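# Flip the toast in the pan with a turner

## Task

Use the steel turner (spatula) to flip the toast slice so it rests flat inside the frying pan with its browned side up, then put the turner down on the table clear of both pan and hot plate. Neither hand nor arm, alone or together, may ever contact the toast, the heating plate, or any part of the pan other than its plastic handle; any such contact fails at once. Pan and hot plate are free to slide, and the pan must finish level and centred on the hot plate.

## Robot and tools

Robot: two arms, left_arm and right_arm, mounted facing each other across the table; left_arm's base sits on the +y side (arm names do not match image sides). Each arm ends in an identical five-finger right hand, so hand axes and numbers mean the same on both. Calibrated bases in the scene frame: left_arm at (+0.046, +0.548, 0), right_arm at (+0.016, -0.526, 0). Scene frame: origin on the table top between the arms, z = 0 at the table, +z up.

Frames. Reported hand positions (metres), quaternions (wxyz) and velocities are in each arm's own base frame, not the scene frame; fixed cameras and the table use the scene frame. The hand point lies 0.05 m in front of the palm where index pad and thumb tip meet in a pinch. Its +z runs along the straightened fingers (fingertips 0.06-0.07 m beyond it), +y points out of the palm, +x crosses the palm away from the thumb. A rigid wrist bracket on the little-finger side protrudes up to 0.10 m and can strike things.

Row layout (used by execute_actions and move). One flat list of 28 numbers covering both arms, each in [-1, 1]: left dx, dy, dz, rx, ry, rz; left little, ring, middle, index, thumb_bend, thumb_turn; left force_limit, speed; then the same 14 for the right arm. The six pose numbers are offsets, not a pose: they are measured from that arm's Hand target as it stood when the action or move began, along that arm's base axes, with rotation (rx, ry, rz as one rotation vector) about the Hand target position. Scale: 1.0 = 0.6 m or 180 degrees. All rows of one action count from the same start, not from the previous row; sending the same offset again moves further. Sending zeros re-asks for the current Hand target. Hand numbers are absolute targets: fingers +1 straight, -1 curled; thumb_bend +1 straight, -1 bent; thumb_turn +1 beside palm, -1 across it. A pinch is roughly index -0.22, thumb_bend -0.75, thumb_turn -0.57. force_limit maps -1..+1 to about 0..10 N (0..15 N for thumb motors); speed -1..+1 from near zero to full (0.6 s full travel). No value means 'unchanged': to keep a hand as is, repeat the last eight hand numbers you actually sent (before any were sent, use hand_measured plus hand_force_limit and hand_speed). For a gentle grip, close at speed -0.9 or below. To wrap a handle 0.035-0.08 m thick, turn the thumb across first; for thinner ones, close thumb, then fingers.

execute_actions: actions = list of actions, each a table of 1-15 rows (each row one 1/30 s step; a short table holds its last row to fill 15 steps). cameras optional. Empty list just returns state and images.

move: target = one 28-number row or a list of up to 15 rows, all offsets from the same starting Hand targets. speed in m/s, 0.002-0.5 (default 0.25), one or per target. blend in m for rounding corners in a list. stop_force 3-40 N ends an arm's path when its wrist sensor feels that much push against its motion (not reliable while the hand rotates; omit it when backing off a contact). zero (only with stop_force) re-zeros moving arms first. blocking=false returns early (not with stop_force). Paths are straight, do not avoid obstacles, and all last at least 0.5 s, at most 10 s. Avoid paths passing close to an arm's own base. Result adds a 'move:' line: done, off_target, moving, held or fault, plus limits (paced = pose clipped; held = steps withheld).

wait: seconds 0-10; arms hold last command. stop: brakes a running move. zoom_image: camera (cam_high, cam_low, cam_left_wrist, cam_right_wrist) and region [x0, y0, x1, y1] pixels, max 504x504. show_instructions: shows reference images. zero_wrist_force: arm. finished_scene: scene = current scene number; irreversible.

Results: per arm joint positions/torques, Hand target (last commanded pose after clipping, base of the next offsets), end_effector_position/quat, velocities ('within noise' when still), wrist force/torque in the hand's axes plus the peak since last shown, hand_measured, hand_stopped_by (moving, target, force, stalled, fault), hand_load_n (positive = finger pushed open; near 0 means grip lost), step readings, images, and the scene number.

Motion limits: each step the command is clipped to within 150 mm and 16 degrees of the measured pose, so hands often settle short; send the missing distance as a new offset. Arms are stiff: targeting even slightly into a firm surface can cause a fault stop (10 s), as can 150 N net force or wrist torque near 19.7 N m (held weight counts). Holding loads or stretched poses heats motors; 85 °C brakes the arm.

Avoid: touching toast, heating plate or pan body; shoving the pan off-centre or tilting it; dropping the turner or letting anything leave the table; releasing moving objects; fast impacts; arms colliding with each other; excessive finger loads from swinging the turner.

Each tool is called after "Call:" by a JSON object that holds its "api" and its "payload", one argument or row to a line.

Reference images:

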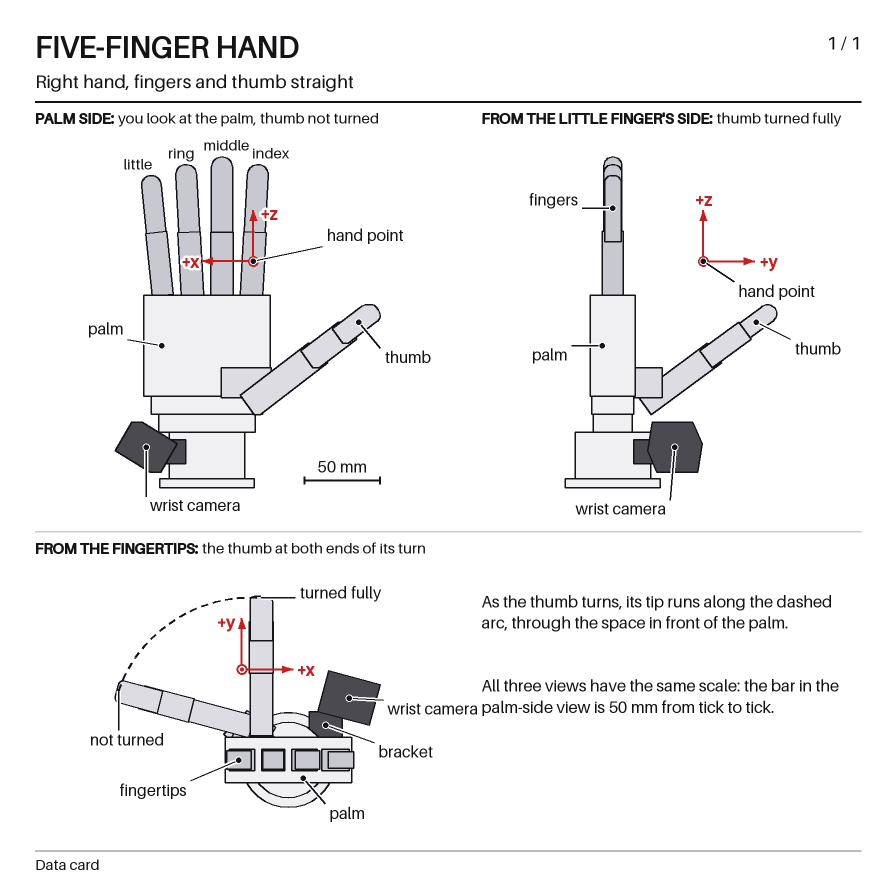

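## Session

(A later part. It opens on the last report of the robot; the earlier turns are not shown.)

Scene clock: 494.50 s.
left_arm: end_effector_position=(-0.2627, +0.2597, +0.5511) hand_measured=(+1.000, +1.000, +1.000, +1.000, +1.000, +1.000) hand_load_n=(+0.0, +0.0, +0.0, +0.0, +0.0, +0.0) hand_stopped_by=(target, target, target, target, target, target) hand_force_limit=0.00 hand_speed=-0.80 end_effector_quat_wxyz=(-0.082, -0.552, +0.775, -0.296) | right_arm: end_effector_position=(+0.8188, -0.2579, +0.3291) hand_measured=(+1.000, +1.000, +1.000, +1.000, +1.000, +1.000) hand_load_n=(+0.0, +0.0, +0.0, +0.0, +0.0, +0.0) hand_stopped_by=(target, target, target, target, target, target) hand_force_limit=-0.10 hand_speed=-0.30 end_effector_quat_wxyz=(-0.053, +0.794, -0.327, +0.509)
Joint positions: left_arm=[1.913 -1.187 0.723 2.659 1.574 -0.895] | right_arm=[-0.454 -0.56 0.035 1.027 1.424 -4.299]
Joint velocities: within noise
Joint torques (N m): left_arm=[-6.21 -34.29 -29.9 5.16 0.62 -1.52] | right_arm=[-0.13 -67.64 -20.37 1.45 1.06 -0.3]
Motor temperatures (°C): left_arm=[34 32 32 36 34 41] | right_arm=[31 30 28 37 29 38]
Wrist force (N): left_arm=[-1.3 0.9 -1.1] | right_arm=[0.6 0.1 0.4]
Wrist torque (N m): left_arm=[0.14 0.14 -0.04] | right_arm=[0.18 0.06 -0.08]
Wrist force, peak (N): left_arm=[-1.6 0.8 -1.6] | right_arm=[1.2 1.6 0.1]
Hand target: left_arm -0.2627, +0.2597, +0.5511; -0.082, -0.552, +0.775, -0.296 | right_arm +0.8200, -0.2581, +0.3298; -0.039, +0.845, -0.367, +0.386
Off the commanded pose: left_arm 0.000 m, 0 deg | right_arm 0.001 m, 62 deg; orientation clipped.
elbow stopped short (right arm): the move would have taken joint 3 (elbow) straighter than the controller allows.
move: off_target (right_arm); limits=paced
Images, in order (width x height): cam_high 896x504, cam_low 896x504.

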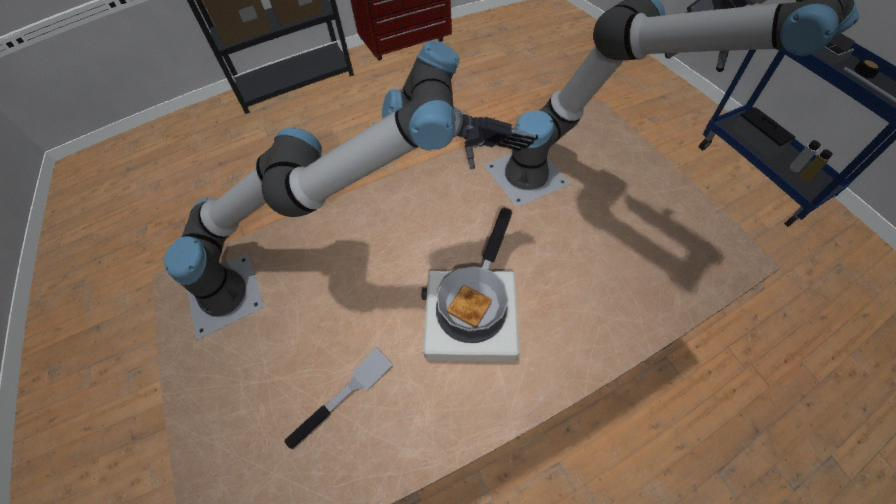

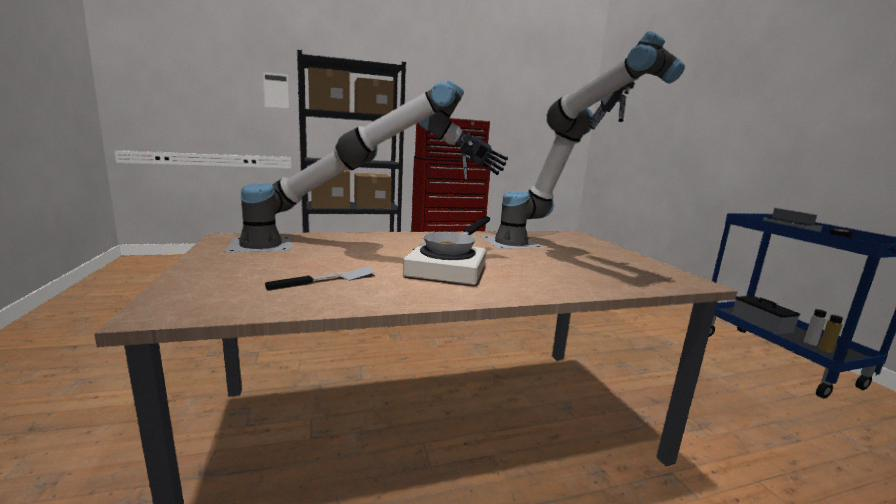

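Call:
{"api": "move", "payload": {
  "target": [0,0,0,0,0,0,1,1,1,1,1,1,0,-0.8,-0.01,-0.015,-0.12,-0.2638,-0.1083,-0.1157,1,1,1,1,1,1,-0.1,-0.3],
  "speed": 0.2,
  "cameras": ["cam_high","cam_low"]
}}

Call:
{"api": "zoom_image", "payload": {
  "camera": "cam_high",
  "region": [425, 130, 585, 290]
}}

Call:
{"api": "zoom_image", "payload": {
  "camera": "cam_low",
  "region": [405, 130, 565, 260]
}}

Scene clock: 502.30 s.
left_arm: end_effector_position=(-0.2627, +0.2597, +0.5511) hand_measured=(+1.000, +1.000, +1.000, +1.000, +1.000, +1.000) hand_load_n=(+0.0, +0.0, +0.0, +0.0, +0.0, +0.0) hand_stopped_by=(target, target, target, target, target, target) hand_force_limit=0.00 hand_speed=-0.80 end_effector_quat_wxyz=(-0.082, -0.552, +0.775, -0.296) | right_arm: end_effector_position=(+0.8140, -0.2670, +0.2578) hand_measured=(+1.000, +1.000, +1.000, +1.000, +1.000, +1.000) hand_load_n=(+0.0, +0.0, +0.0, +0.0, +0.0, +0.0) hand_stopped_by=(target, target, target, target, target, target) hand_force_limit=-0.10 hand_speed=-0.30 end_effector_quat_wxyz=(+0.310, +0.637, -0.313, +0.633)
Joint positions: left_arm=[1.913 -1.187 0.723 2.659 1.574 -0.895] | right_arm=[-0.235 -0.753 0.916 -0.155 2.247 -4.706]
Joint velocities: within noise
Joint torques (N m): left_arm=[-6.88 -33.69 -29.13 5.38 0.61 -1.39] | right_arm=[-7.55 -62.09 -38.49 -3.4 1.17 -0.79]
Motor temperatures (°C): left_arm=[34 32 32 36 34 41] | right_arm=[31 30 28 37 29 38]
Wrist force (N): left_arm=[-1.3 0.7 -1.2] | right_arm=[-0.3 -0.4 0.5]
Wrist torque (N m): left_arm=[0.11 0.13 -0.04] | right_arm=[0.18 0.22 -0.26]
Wrist force, peak (N): left_arm=[-1.8 0.9 -1.5] | right_arm=[1.6 0.8 0.4]
Hand target: left_arm -0.2627, +0.2597, +0.5511; -0.082, -0.552, +0.775, -0.296 | right_arm +0.8140, -0.2671, +0.2578; +0.310, +0.636, -0.313, +0.634
Off the commanded pose: left_arm 0.000 m, 0 deg | right_arm 0.000 m, 0 deg.
move: done
Images, in order (width x height): cam_high 896x504, cam_low 896x504.

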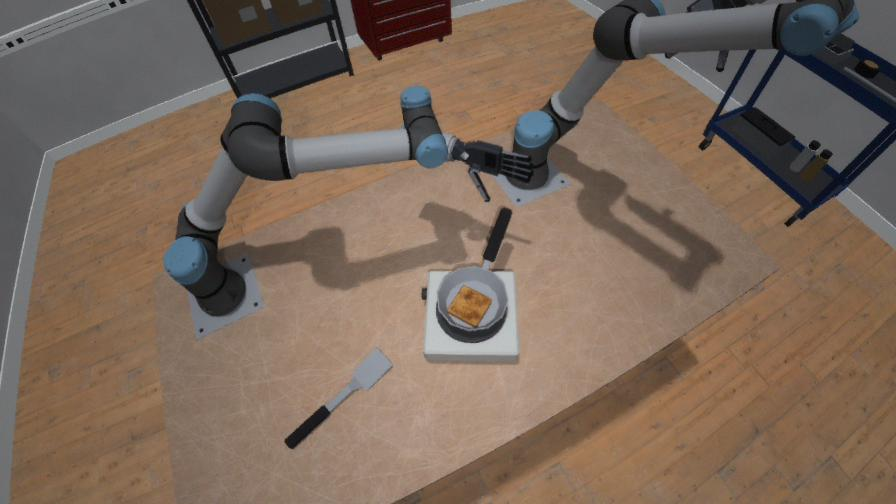

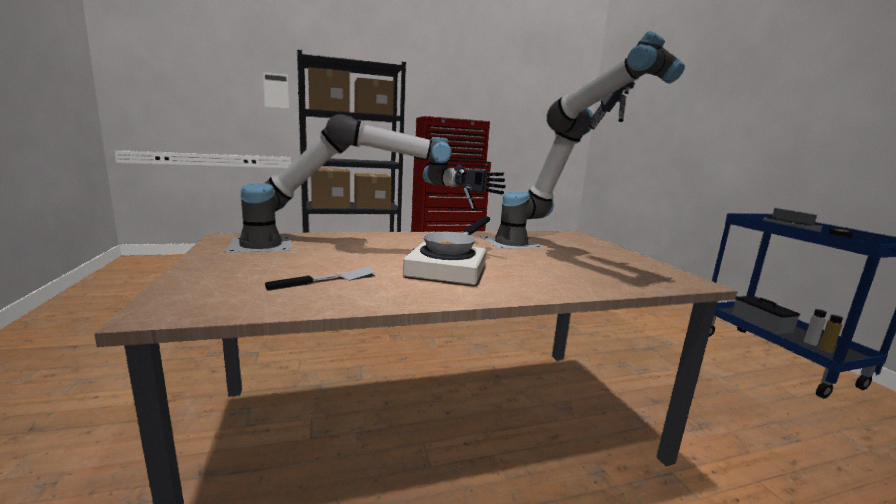

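Scaled by 3.150 from the camera's 896x504 image, which has a finer 1280x720 frame.

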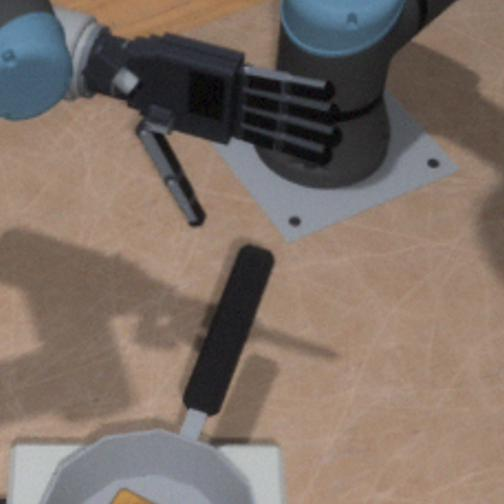

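Scaled by 3.150 from the camera's 896x504 image, which has a finer 1280x720 frame.

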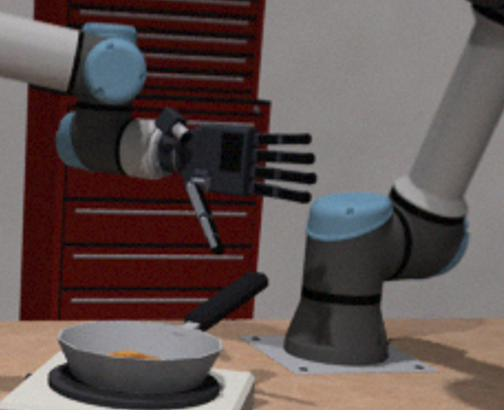

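Call:
{"api": "move", "payload": {
  "target": [
    [0,0,0,0,0,0,1,1,1,1,1,1,0,-0.8,0.04,0.0305,0,0,0,0,1,1,1,1,1,1,-0.1,-0.3],
    [0,0,0,0,0,0,1,1,1,1,1,1,0,-0.8,0.04,0.0305,-0.196,0,0,0,1,1,1,1,1,1,-0.1,-0.3]
  ],
  "speed": 0.12,
  "blend": 0.01,
  "cameras": ["cam_high","cam_low"]
}}

Call:
{"api": "zoom_image", "payload": {
  "camera": "cam_high",
  "region": [445, 150, 565, 270]
}}

Call:
{"api": "zoom_image", "payload": {
  "camera": "cam_low",
  "region": [425, 160, 545, 260]
}}

Scene clock: 506.80 s.
left_arm: end_effector_position=(-0.2627, +0.2597, +0.5511) hand_measured=(+1.000, +1.000, +1.000, +1.000, +1.000, +1.000) hand_load_n=(+0.0, +0.0, +0.0, +0.0, +0.0, +0.0) hand_stopped_by=(target, target, target, target, target, target) hand_force_limit=0.00 hand_speed=-0.80 end_effector_quat_wxyz=(-0.082, -0.552, +0.775, -0.296) | right_arm: end_effector_position=(+0.8379, -0.2488, +0.1402) hand_measured=(+1.000, +1.000, +1.000, +1.000, +1.000, +1.000) hand_load_n=(+0.0, +0.0, +0.0, +0.0, +0.5, +0.0) hand_stopped_by=(target, target, target, target, target, target) hand_force_limit=-0.10 hand_speed=-0.30 end_effector_quat_wxyz=(+0.310, +0.636, -0.313, +0.633)
Joint positions: left_arm=[1.913 -1.187 0.723 2.659 1.574 -0.895] | right_arm=[-0.203 -0.6 0.938 -0.331 2.279 -4.706]
Joint velocities: within noise
Joint torques (N m): left_arm=[-7.82 -34.31 -30.26 5.14 0.63 -1.29] | right_arm=[-7.99 -65.97 -36.83 -0.22 -0.79 -1.01]
Motor temperatures (°C): left_arm=[34 32 32 36 34 41] | right_arm=[31 30 28 37 29 38]
Wrist force (N): left_arm=[-1.4 1.0 -1.2] | right_arm=[-0.3 -0.5 0.7]
Wrist torque (N m): left_arm=[0.16 0.16 -0.03] | right_arm=[0.16 0.20 -0.29]
Wrist force, peak (N): left_arm=[-1.8 0.8 -1.6] | right_arm=[-1.7 -0.6 0.9]
Hand target: left_arm -0.2627, +0.2597, +0.5511; -0.082, -0.552, +0.775, -0.296 | right_arm +0.8380, -0.2488, +0.1402; +0.310, +0.636, -0.313, +0.634
Off the commanded pose: left_arm 0.000 m, 0 deg | right_arm 0.000 m, 0 deg.
move: done
Images, in order (width x height): cam_high 896x504, cam_low 896x504.

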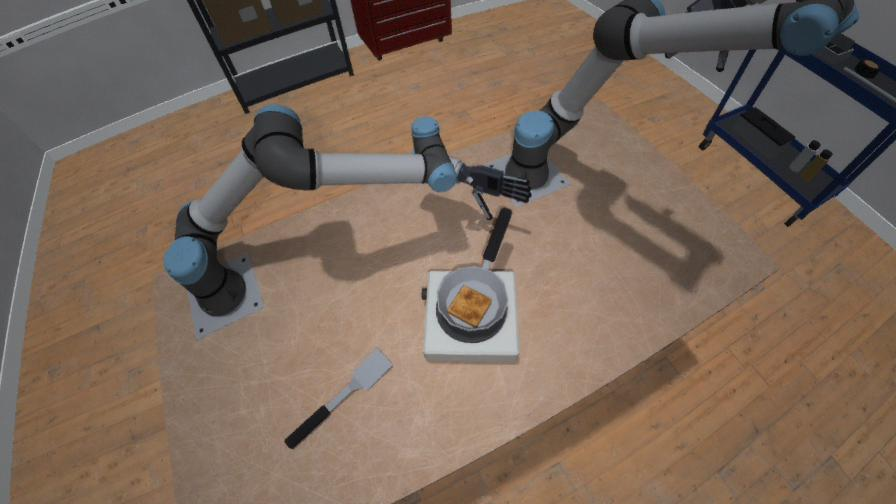

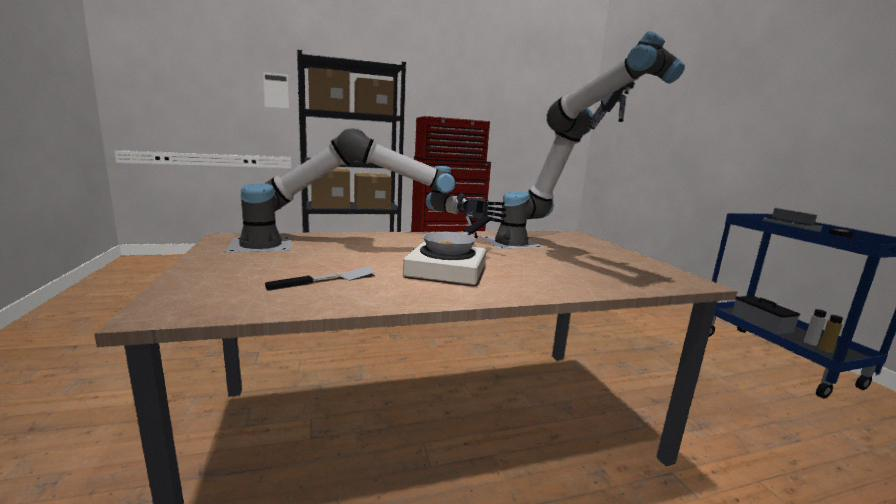

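Scaled by 4.200 from the camera's 896x504 image, which has a finer 1280x720 frame.

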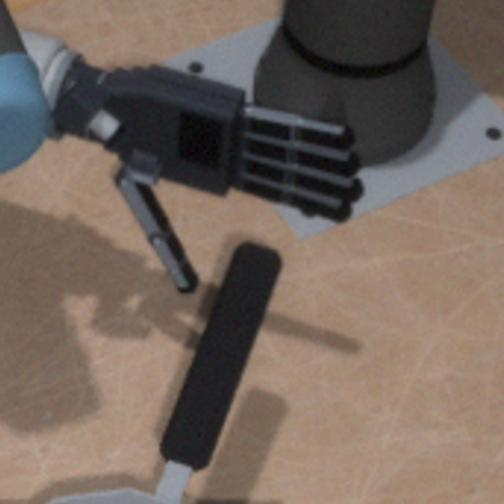

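Scaled by 4.200 from the camera's 896x504 image, which has a finer 1280x720 frame.

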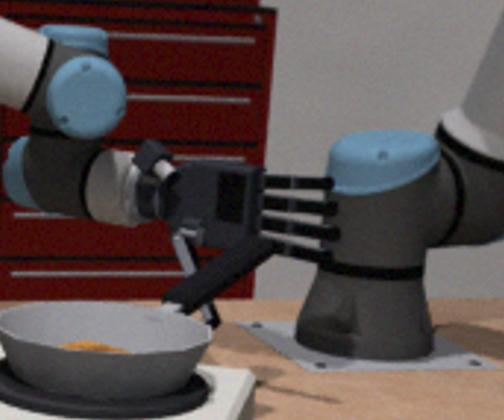

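Call:
{"api": "move", "payload": {
  "target": [0,0,0,0,0,0,1,1,1,1,1,1,0,-0.8,-0.0358,-0.0274,0,0,0,0,1,1,1,1,1,1,-0.1,-0.3],
  "speed": 0.04,
  "cameras": ["cam_high","cam_low"]
}}

Call:
{"api": "zoom_image", "payload": {
  "camera": "cam_high",
  "region": [445, 150, 565, 270]
}}

Call:
{"api": "zoom_image", "payload": {
  "camera": "cam_high",
  "region": [420, 260, 520, 360]
}}

Scene clock: 509.43 s.
left_arm: end_effector_position=(-0.2627, +0.2597, +0.5511) hand_measured=(+1.000, +1.000, +1.000, +1.000, +1.000, +1.000) hand_load_n=(+0.0, +0.0, +0.0, +0.0, +0.0, +0.0) hand_stopped_by=(target, target, target, target, target, target) hand_force_limit=0.00 hand_speed=-0.80 end_effector_quat_wxyz=(-0.082, -0.552, +0.775, -0.296) | right_arm: end_effector_position=(+0.8165, -0.2654, +0.1403) hand_measured=(+1.000, +1.000, +1.000, +1.000, +1.000, +1.000) hand_load_n=(+0.0, +0.0, +0.0, +0.0, +0.0, +0.0) hand_stopped_by=(target, target, target, target, target, target) hand_force_limit=-0.10 hand_speed=-0.30 end_effector_quat_wxyz=(+0.310, +0.636, -0.313, +0.634)
Joint positions: left_arm=[1.913 -1.187 0.723 2.659 1.574 -0.895] | right_arm=[-0.232 -0.656 1.046 -0.384 2.25 -4.706]
Joint velocities: within noise
Joint torques (N m): left_arm=[-5.81 -35.09 -30.14 5.11 0.36 -1.38] | right_arm=[8.6 -56.83 -37.14 0.7 0.96 -1.74]
Motor temperatures (°C): left_arm=[34 32 32 36 34 41] | right_arm=[31 30 28 37 29 38]
Wrist force (N): left_arm=[-1.4 1.0 -1.0] | right_arm=[0.0 -0.4 0.1]
Wrist torque (N m): left_arm=[0.14 0.16 -0.04] | right_arm=[0.15 0.14 -0.24]
Wrist force, peak (N): left_arm=[-1.8 0.9 -1.4] | right_arm=[-0.4 -1.2 0.6]
Hand target: left_arm -0.2627, +0.2597, +0.5511; -0.082, -0.552, +0.775, -0.296 | right_arm +0.8165, -0.2653, +0.1402; +0.310, +0.636, -0.313, +0.634
Off the commanded pose: left_arm 0.000 m, 0 deg | right_arm 0.000 m, 0 deg.
move: done
Images, in order (width x height): cam_high 896x504, cam_low 896x504.

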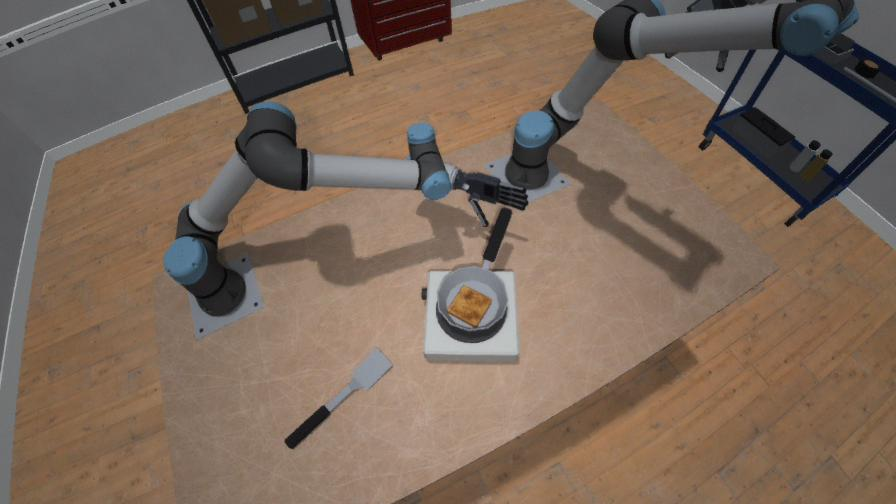

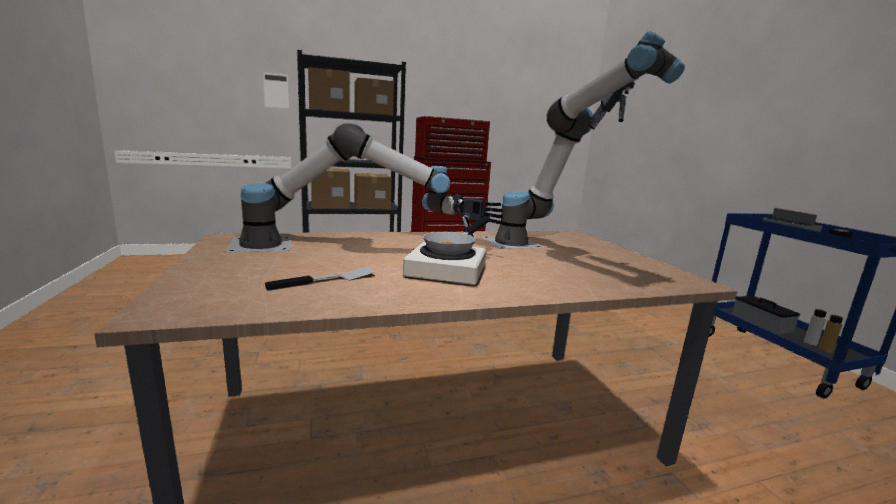

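Scaled by 4.200 from the camera's 896x504 image, which has a finer 1280x720 frame.

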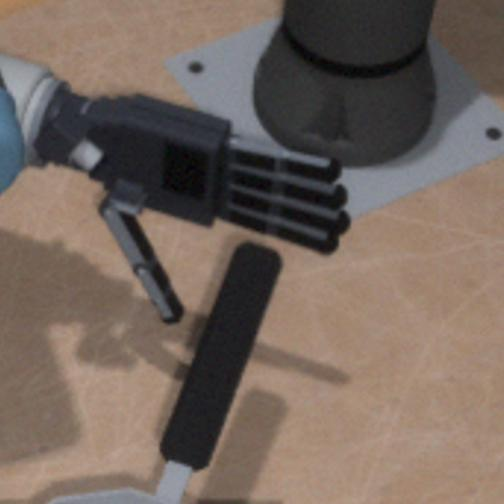

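Scaled by 5.040 from the camera's 896x504 image, which has a finer 1280x720 frame.

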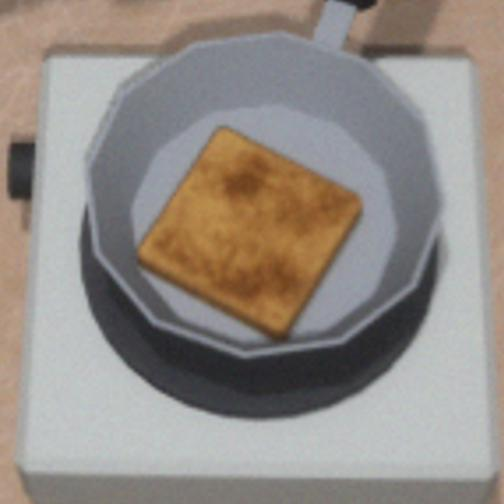

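Call:
{"api": "move", "payload": {
  "target": [0,0,0,0,0,0,1,1,1,1,1,1,0,-0.8,-0.0159,-0.0122,0,0,0,0,1,1,1,1,1,1,-0.1,-0.3],
  "speed": 0.03,
  "cameras": ["cam_high","cam_low"]
}}

Call:
{"api": "zoom_image", "payload": {
  "camera": "cam_high",
  "region": [445, 150, 565, 270]
}}

Call:
{"api": "zoom_image", "payload": {
  "camera": "cam_high",
  "region": [420, 260, 520, 360]
}}

Scene clock: 510.93 s.
left_arm: end_effector_position=(-0.2627, +0.2597, +0.5511) hand_measured=(+1.000, +1.000, +1.000, +1.000, +1.000, +1.000) hand_load_n=(+0.0, +0.0, +0.0, +0.0, +0.5, +0.0) hand_stopped_by=(target, target, target, target, target, target) hand_force_limit=0.00 hand_speed=-0.80 end_effector_quat_wxyz=(-0.082, -0.552, +0.775, -0.296) | right_arm: end_effector_position=(+0.8069, -0.2727, +0.1403) hand_measured=(+1.000, +1.000, +1.000, +1.000, +1.000, +1.000) hand_load_n=(-0.5, +0.0, +0.0, +0.0, +0.0, +0.0) hand_stopped_by=(target, target, target, target, target, target) hand_force_limit=-0.10 hand_speed=-0.30 end_effector_quat_wxyz=(+0.310, +0.636, -0.313, +0.634)
Joint positions: left_arm=[1.913 -1.187 0.723 2.659 1.574 -0.895] | right_arm=[-0.245 -0.679 1.091 -0.405 2.236 -4.706]
Joint velocities: within noise
Joint torques (N m): left_arm=[-5.92 -35.3 -29.47 5.28 0.37 -1.39] | right_arm=[7.4 -56.32 -35.56 0.45 1.23 -1.75]
Motor temperatures (°C): left_arm=[34 32 32 36 34 41] | right_arm=[31 30 28 37 29 38]
Wrist force (N): left_arm=[-1.7 0.8 -1.4] | right_arm=[0.2 -0.3 0.4]
Wrist torque (N m): left_arm=[0.14 0.21 -0.06] | right_arm=[0.17 0.12 -0.23]
Wrist force, peak (N): left_arm=[-1.7 0.9 -1.3] | right_arm=[0.0 -1.0 0.1]
Hand target: left_arm -0.2627, +0.2597, +0.5511; -0.082, -0.552, +0.775, -0.296 | right_arm +0.8069, -0.2726, +0.1402; +0.310, +0.636, -0.313, +0.634
Off the commanded pose: left_arm 0.000 m, 0 deg | right_arm 0.000 m, 0 deg.
move: done
Images, in order (width x height): cam_high 896x504, cam_low 896x504.

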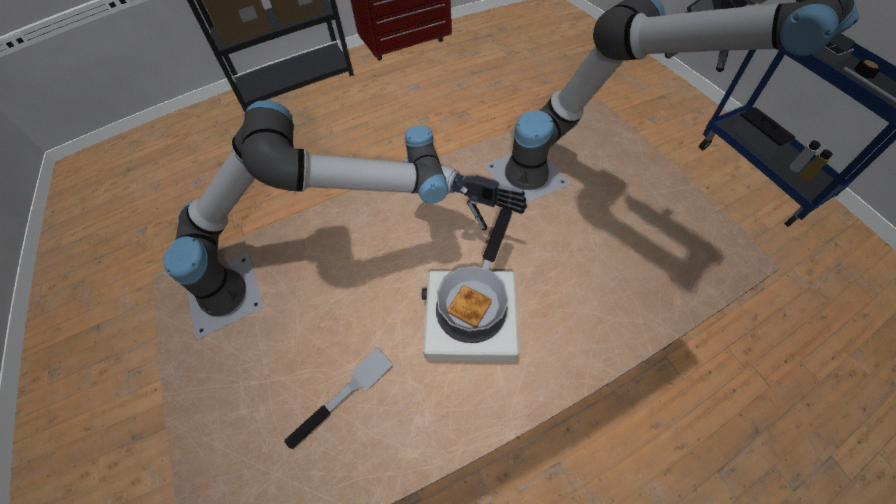

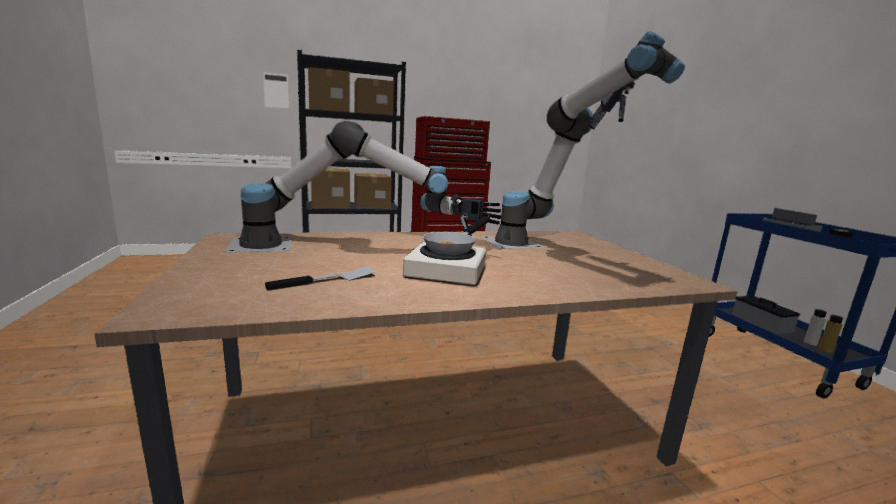

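Scaled by 4.200 from the camera's 896x504 image, which has a finer 1280x720 frame.

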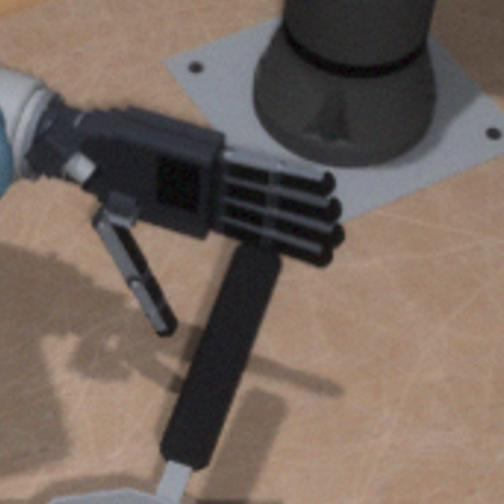

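Scaled by 5.040 from the camera's 896x504 image, which has a finer 1280x720 frame.

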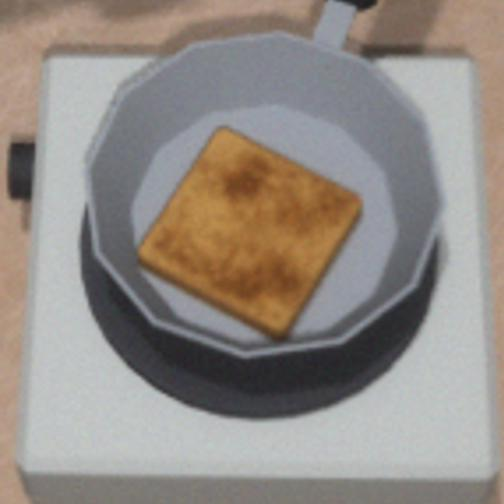

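Call:
{"api": "move", "payload": {
  "target": [0,0,0,0,0,0,1,1,1,1,1,1,0,-0.8,-0.0133,-0.0102,0,0,0,0,1,1,1,1,1,1,-0.1,-0.3],
  "speed": 0.02,
  "cameras": ["cam_high","cam_low"]
}}

Call:
{"api": "zoom_image", "payload": {
  "camera": "cam_high",
  "region": [420, 260, 520, 360]
}}

Scene clock: 512.47 s.
left_arm: end_effector_position=(-0.2627, +0.2597, +0.5511) hand_measured=(+1.000, +1.000, +1.000, +1.000, +1.000, +1.000) hand_load_n=(+0.0, -0.5, +0.0, +0.0, +0.0, +0.0) hand_stopped_by=(target, target, target, target, target, target) hand_force_limit=0.00 hand_speed=-0.80 end_effector_quat_wxyz=(-0.082, -0.552, +0.775, -0.296) | right_arm: end_effector_position=(+0.7989, -0.2788, +0.1403) hand_measured=(+1.000, +1.000, +1.000, +1.000, +1.000, +1.000) hand_load_n=(+0.0, +0.0, +0.0, +0.0, +0.0, +0.5) hand_stopped_by=(target, target, target, target, target, target) hand_force_limit=-0.10 hand_speed=-0.30 end_effector_quat_wxyz=(+0.310, +0.636, -0.313, +0.634)
Joint positions: left_arm=[1.913 -1.187 0.723 2.659 1.574 -0.895] | right_arm=[-0.257 -0.697 1.127 -0.423 2.225 -4.706]
Joint velocities: within noise
Joint torques (N m): left_arm=[-6.32 -34.41 -29.55 5.13 0.32 -1.37] | right_arm=[4.92 -55.05 -36.5 0.11 0.86 -1.59]
Motor temperatures (°C): left_arm=[34 32 32 36 34 41] | right_arm=[31 30 28 37 29 38]
Wrist force (N): left_arm=[-1.5 0.7 -1.2] | right_arm=[-0.1 -0.4 0.7]
Wrist torque (N m): left_arm=[0.11 0.17 -0.05] | right_arm=[0.15 0.17 -0.26]
Wrist force, peak (N): left_arm=[-2.0 0.7 -1.1] | right_arm=[-0.1 -0.4 0.8]
Hand target: left_arm -0.2627, +0.2597, +0.5511; -0.082, -0.552, +0.775, -0.296 | right_arm +0.7990, -0.2787, +0.1402; +0.310, +0.636, -0.313, +0.634
Off the commanded pose: left_arm 0.000 m, 0 deg | right_arm 0.000 m, 0 deg.
move: done
Images, in order (width x height): cam_high 896x504, cam_low 896x504.

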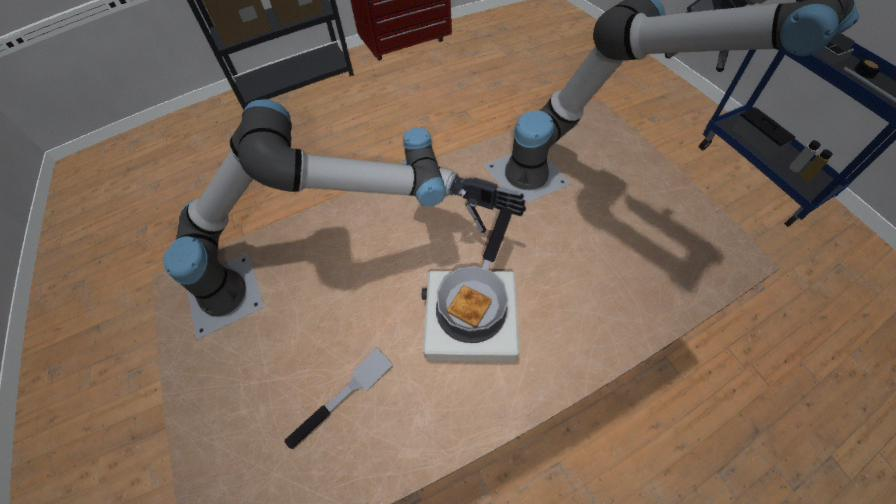

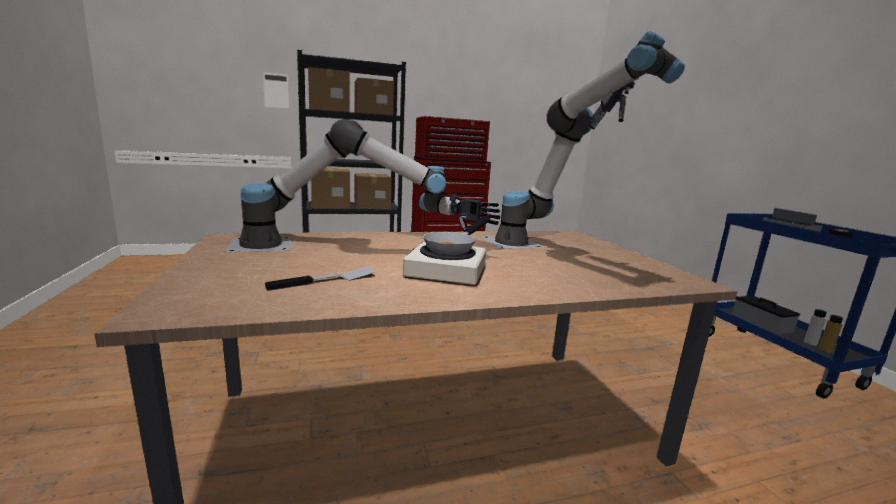

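Scaled by 5.040 from the camera's 896x504 image, which has a finer 1280x720 frame.

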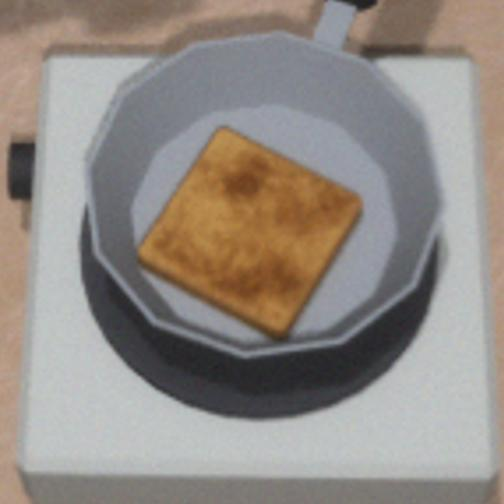

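Call:
{"api": "zoom_image", "payload": {
  "camera": "cam_low",
  "region": [435, 180, 515, 250]
}}

Call:
{"api": "zoom_image", "payload": {
  "camera": "cam_high",
  "region": [465, 170, 545, 250]
}}

Scaled by 6.300 from the camera's 896x504 image, which has a finer 1280x720 frame.

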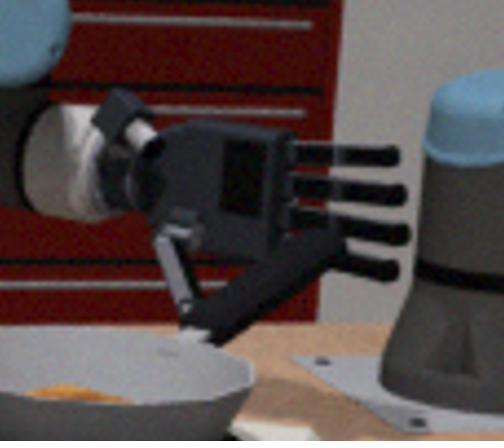

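Scaled by 6.300 from the camera's 896x504 image, which has a finer 1280x720 frame.

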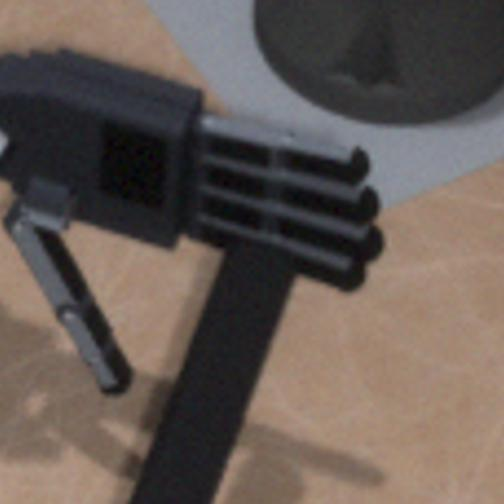

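Call:
{"api": "move", "payload": {
  "target": [0,0,0,0,0,0,1,1,1,1,1,1,0,-0.8,-0.0106,-0.0081,0.003,0,0,0,1,1,1,1,1,1,-0.1,-0.3],
  "speed": 0.02,
  "cameras": ["cam_high","cam_low"]
}}

Call:
{"api": "zoom_image", "payload": {
  "camera": "cam_high",
  "region": [420, 260, 520, 360]
}}

Call:
{"api": "zoom_image", "payload": {
  "camera": "cam_low",
  "region": [435, 180, 515, 250]
}}

Call:
{"api": "zoom_image", "payload": {
  "camera": "cam_high",
  "region": [465, 170, 545, 250]
}}

Scene clock: 518.03 s.
left_arm: end_effector_position=(-0.2627, +0.2597, +0.5511) hand_measured=(+1.000, +1.000, +1.000, +1.000, +1.000, +1.000) hand_load_n=(+0.0, +0.0, +0.0, +0.0, +0.0, +0.0) hand_stopped_by=(target, target, target, target, target, target) hand_force_limit=0.00 hand_speed=-0.80 end_effector_quat_wxyz=(-0.082, -0.552, +0.775, -0.296) | right_arm: end_effector_position=(+0.7925, -0.2837, +0.1420) hand_measured=(+1.000, +1.000, +1.000, +1.000, +1.000, +1.000) hand_load_n=(+0.0, +0.0, +0.0, +0.0, +0.0, +0.0) hand_stopped_by=(target, target, target, target, target, target) hand_force_limit=-0.10 hand_speed=-0.30 end_effector_quat_wxyz=(+0.310, +0.636, -0.313, +0.634)
Joint positions: left_arm=[1.913 -1.187 0.723 2.659 1.574 -0.895] | right_arm=[-0.266 -0.714 1.153 -0.432 2.216 -4.706]
Joint velocities: within noise
Joint torques (N m): left_arm=[-6.09 -34.32 -30.3 5.02 0.24 -1.2] | right_arm=[2.36 -55.46 -37.7 -2.18 0.8 -1.55]
Motor temperatures (°C): left_arm=[34 32 32 36 34 41] | right_arm=[31 30 28 37 29 38]
Wrist force (N): left_arm=[-1.3 1.0 -1.4] | right_arm=[-1.0 -1.5 0.6]
Wrist torque (N m): left_arm=[0.17 0.14 -0.03] | right_arm=[0.19 0.22 -0.31]
Wrist force, peak (N): left_arm=[-1.8 0.9 -1.5] | right_arm=[-1.0 -2.3 0.7]
Hand target: left_arm -0.2627, +0.2597, +0.5511; -0.082, -0.552, +0.775, -0.296 | right_arm +0.7926, -0.2836, +0.1420; +0.310, +0.636, -0.313, +0.634
Off the commanded pose: left_arm 0.000 m, 0 deg | right_arm 0.000 m, 0 deg.
move: done
Images, in order (width x height): cam_high 896x504, cam_low 896x504.

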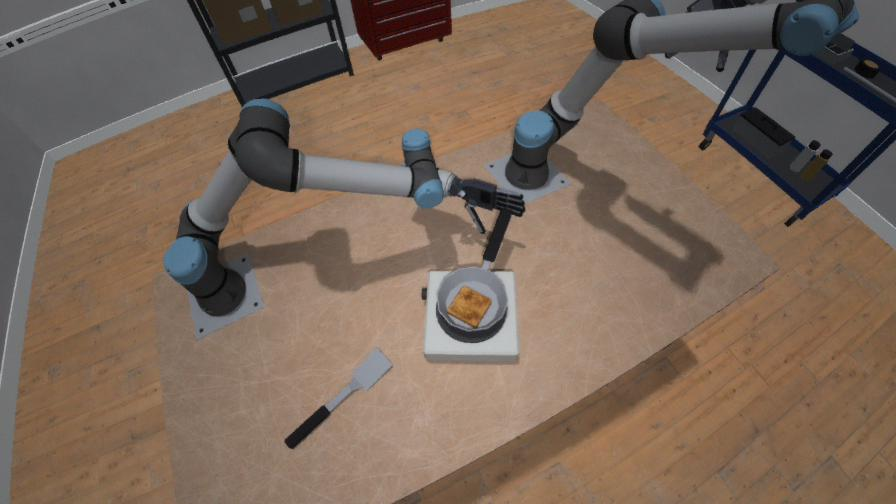

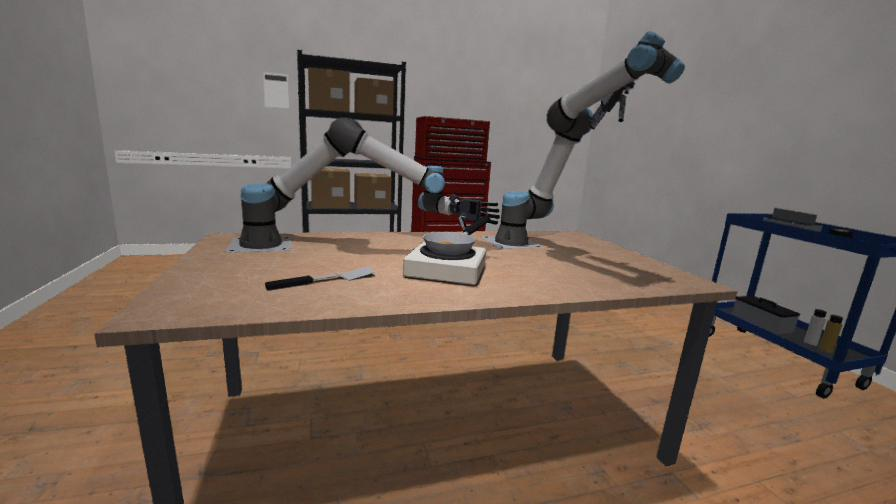

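Scaled by 5.040 from the camera's 896x504 image, which has a finer 1280x720 frame.

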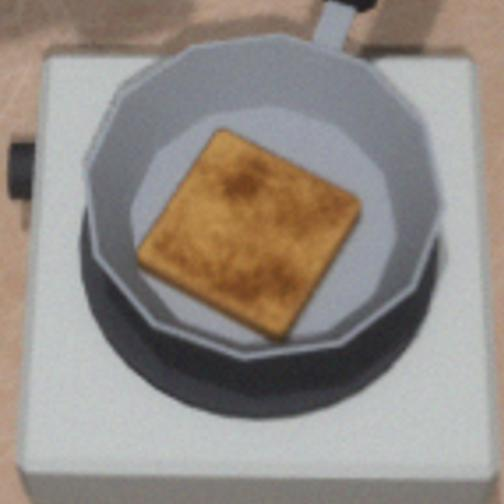

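Scaled by 6.300 from the camera's 896x504 image, which has a finer 1280x720 frame.

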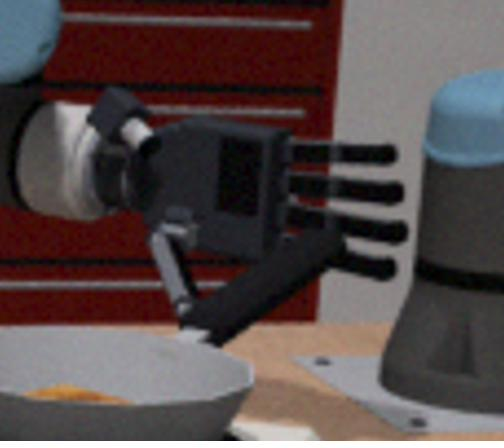

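Scaled by 6.300 from the camera's 896x504 image, which has a finer 1280x720 frame.

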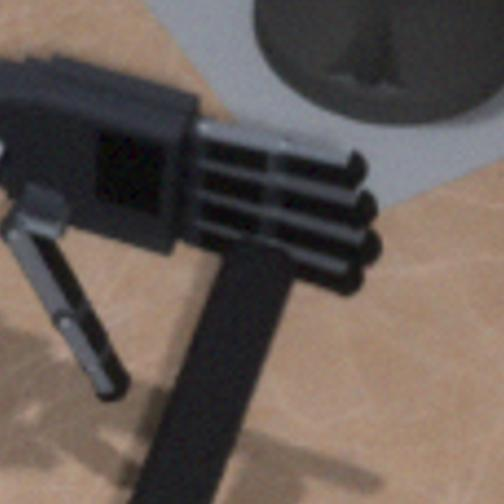

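Call:
{"api": "move", "payload": {
  "target": [0,0,0,0,0,0,1,1,1,1,1,1,0,-0.8,-0.0106,-0.0081,0.0,0,0,0,1,1,1,1,1,1,-0.1,-0.3],
  "speed": 0.02,
  "cameras": ["cam_high","cam_low"]
}}

Call:
{"api": "zoom_image", "payload": {
  "camera": "cam_high",
  "region": [420, 260, 520, 360]
}}

Call:
{"api": "zoom_image", "payload": {
  "camera": "cam_low",
  "region": [400, 220, 490, 290]
}}

Scene clock: 519.63 s.
left_arm: end_effector_position=(-0.2627, +0.2597, +0.5511) hand_measured=(+1.000, +1.000, +1.000, +1.000, +1.000, +1.000) hand_load_n=(+0.0, +0.0, +0.0, +0.0, +0.0, +0.0) hand_stopped_by=(target, target, target, target, target, target) hand_force_limit=0.00 hand_speed=-0.80 end_effector_quat_wxyz=(-0.082, -0.552, +0.775, -0.296) | right_arm: end_effector_position=(+0.7862, -0.2885, +0.1420) hand_measured=(+1.000, +1.000, +1.000, +1.000, +1.000, +1.000) hand_load_n=(+0.5, +0.0, +0.0, +0.0, +0.0, +0.0) hand_stopped_by=(target, target, target, target, target, target) hand_force_limit=-0.10 hand_speed=-0.30 end_effector_quat_wxyz=(+0.310, +0.636, -0.313, +0.634)
Joint positions: left_arm=[1.913 -1.187 0.723 2.659 1.574 -0.895] | right_arm=[-0.276 -0.728 1.18 -0.445 2.206 -4.707]
Joint velocities: within noise
Joint torques (N m): left_arm=[-6.07 -35.44 -31.1 5.1 0.27 -1.22] | right_arm=[2.09 -53.19 -35.44 -1.35 1.11 -1.64]
Motor temperatures (°C): left_arm=[34 32 32 36 34 41] | right_arm=[31 30 28 37 29 38]
Wrist force (N): left_arm=[-1.5 0.5 -1.1] | right_arm=[-0.7 -1.8 0.6]
Wrist torque (N m): left_arm=[0.08 0.17 -0.06] | right_arm=[0.17 0.24 -0.31]
Wrist force, peak (N): left_arm=[-1.9 0.8 -1.3] | right_arm=[-0.2 -2.5 0.9]
Hand target: left_arm -0.2627, +0.2597, +0.5511; -0.082, -0.552, +0.775, -0.296 | right_arm +0.7862, -0.2884, +0.1420; +0.310, +0.636, -0.313, +0.634
Off the commanded pose: left_arm 0.000 m, 0 deg | right_arm 0.000 m, 0 deg.
move: done
Images, in order (width x height): cam_high 896x504, cam_low 896x504.

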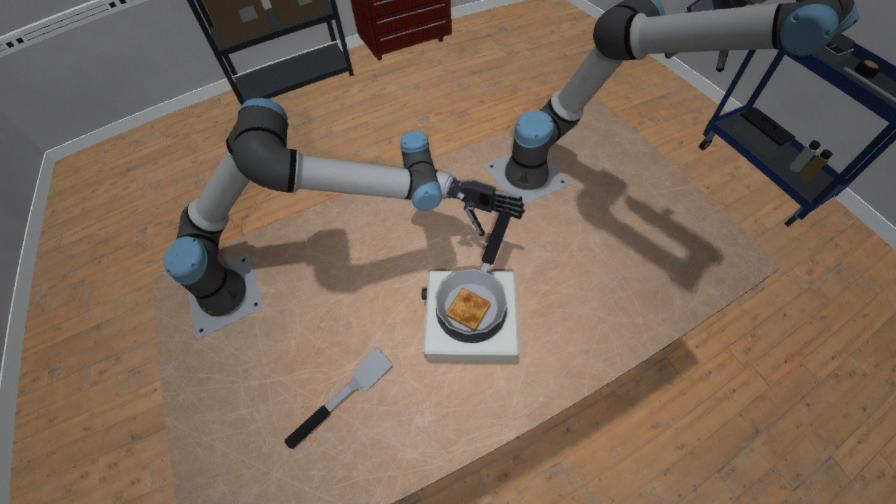

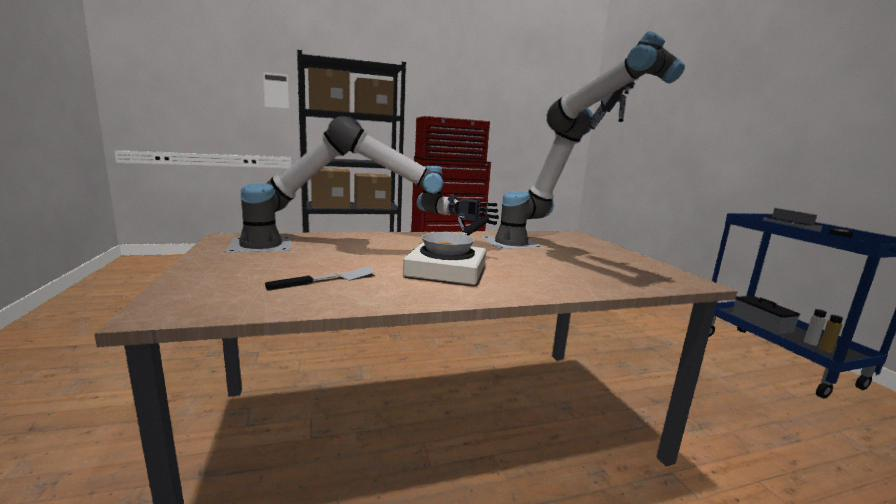

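Scaled by 5.040 from the camera's 896x504 image, which has a finer 1280x720 frame.

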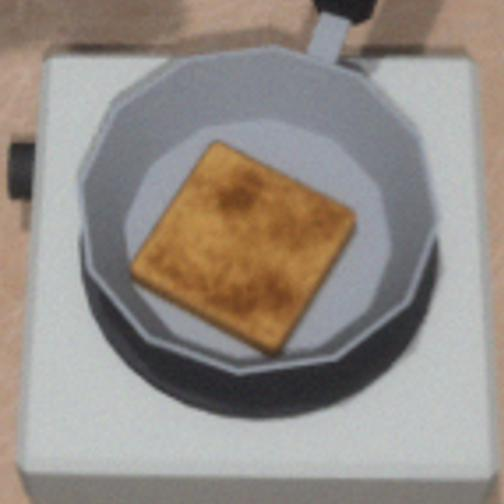

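Scaled by 5.600 from the camera's 896x504 image, which has a finer 1280x720 frame.

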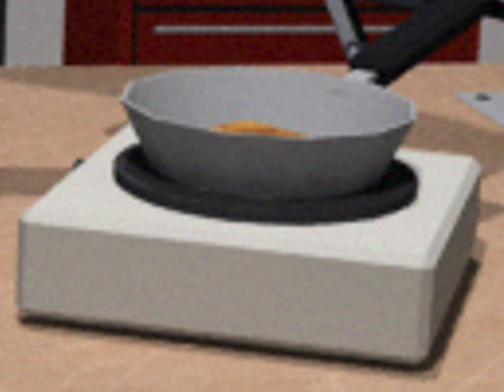

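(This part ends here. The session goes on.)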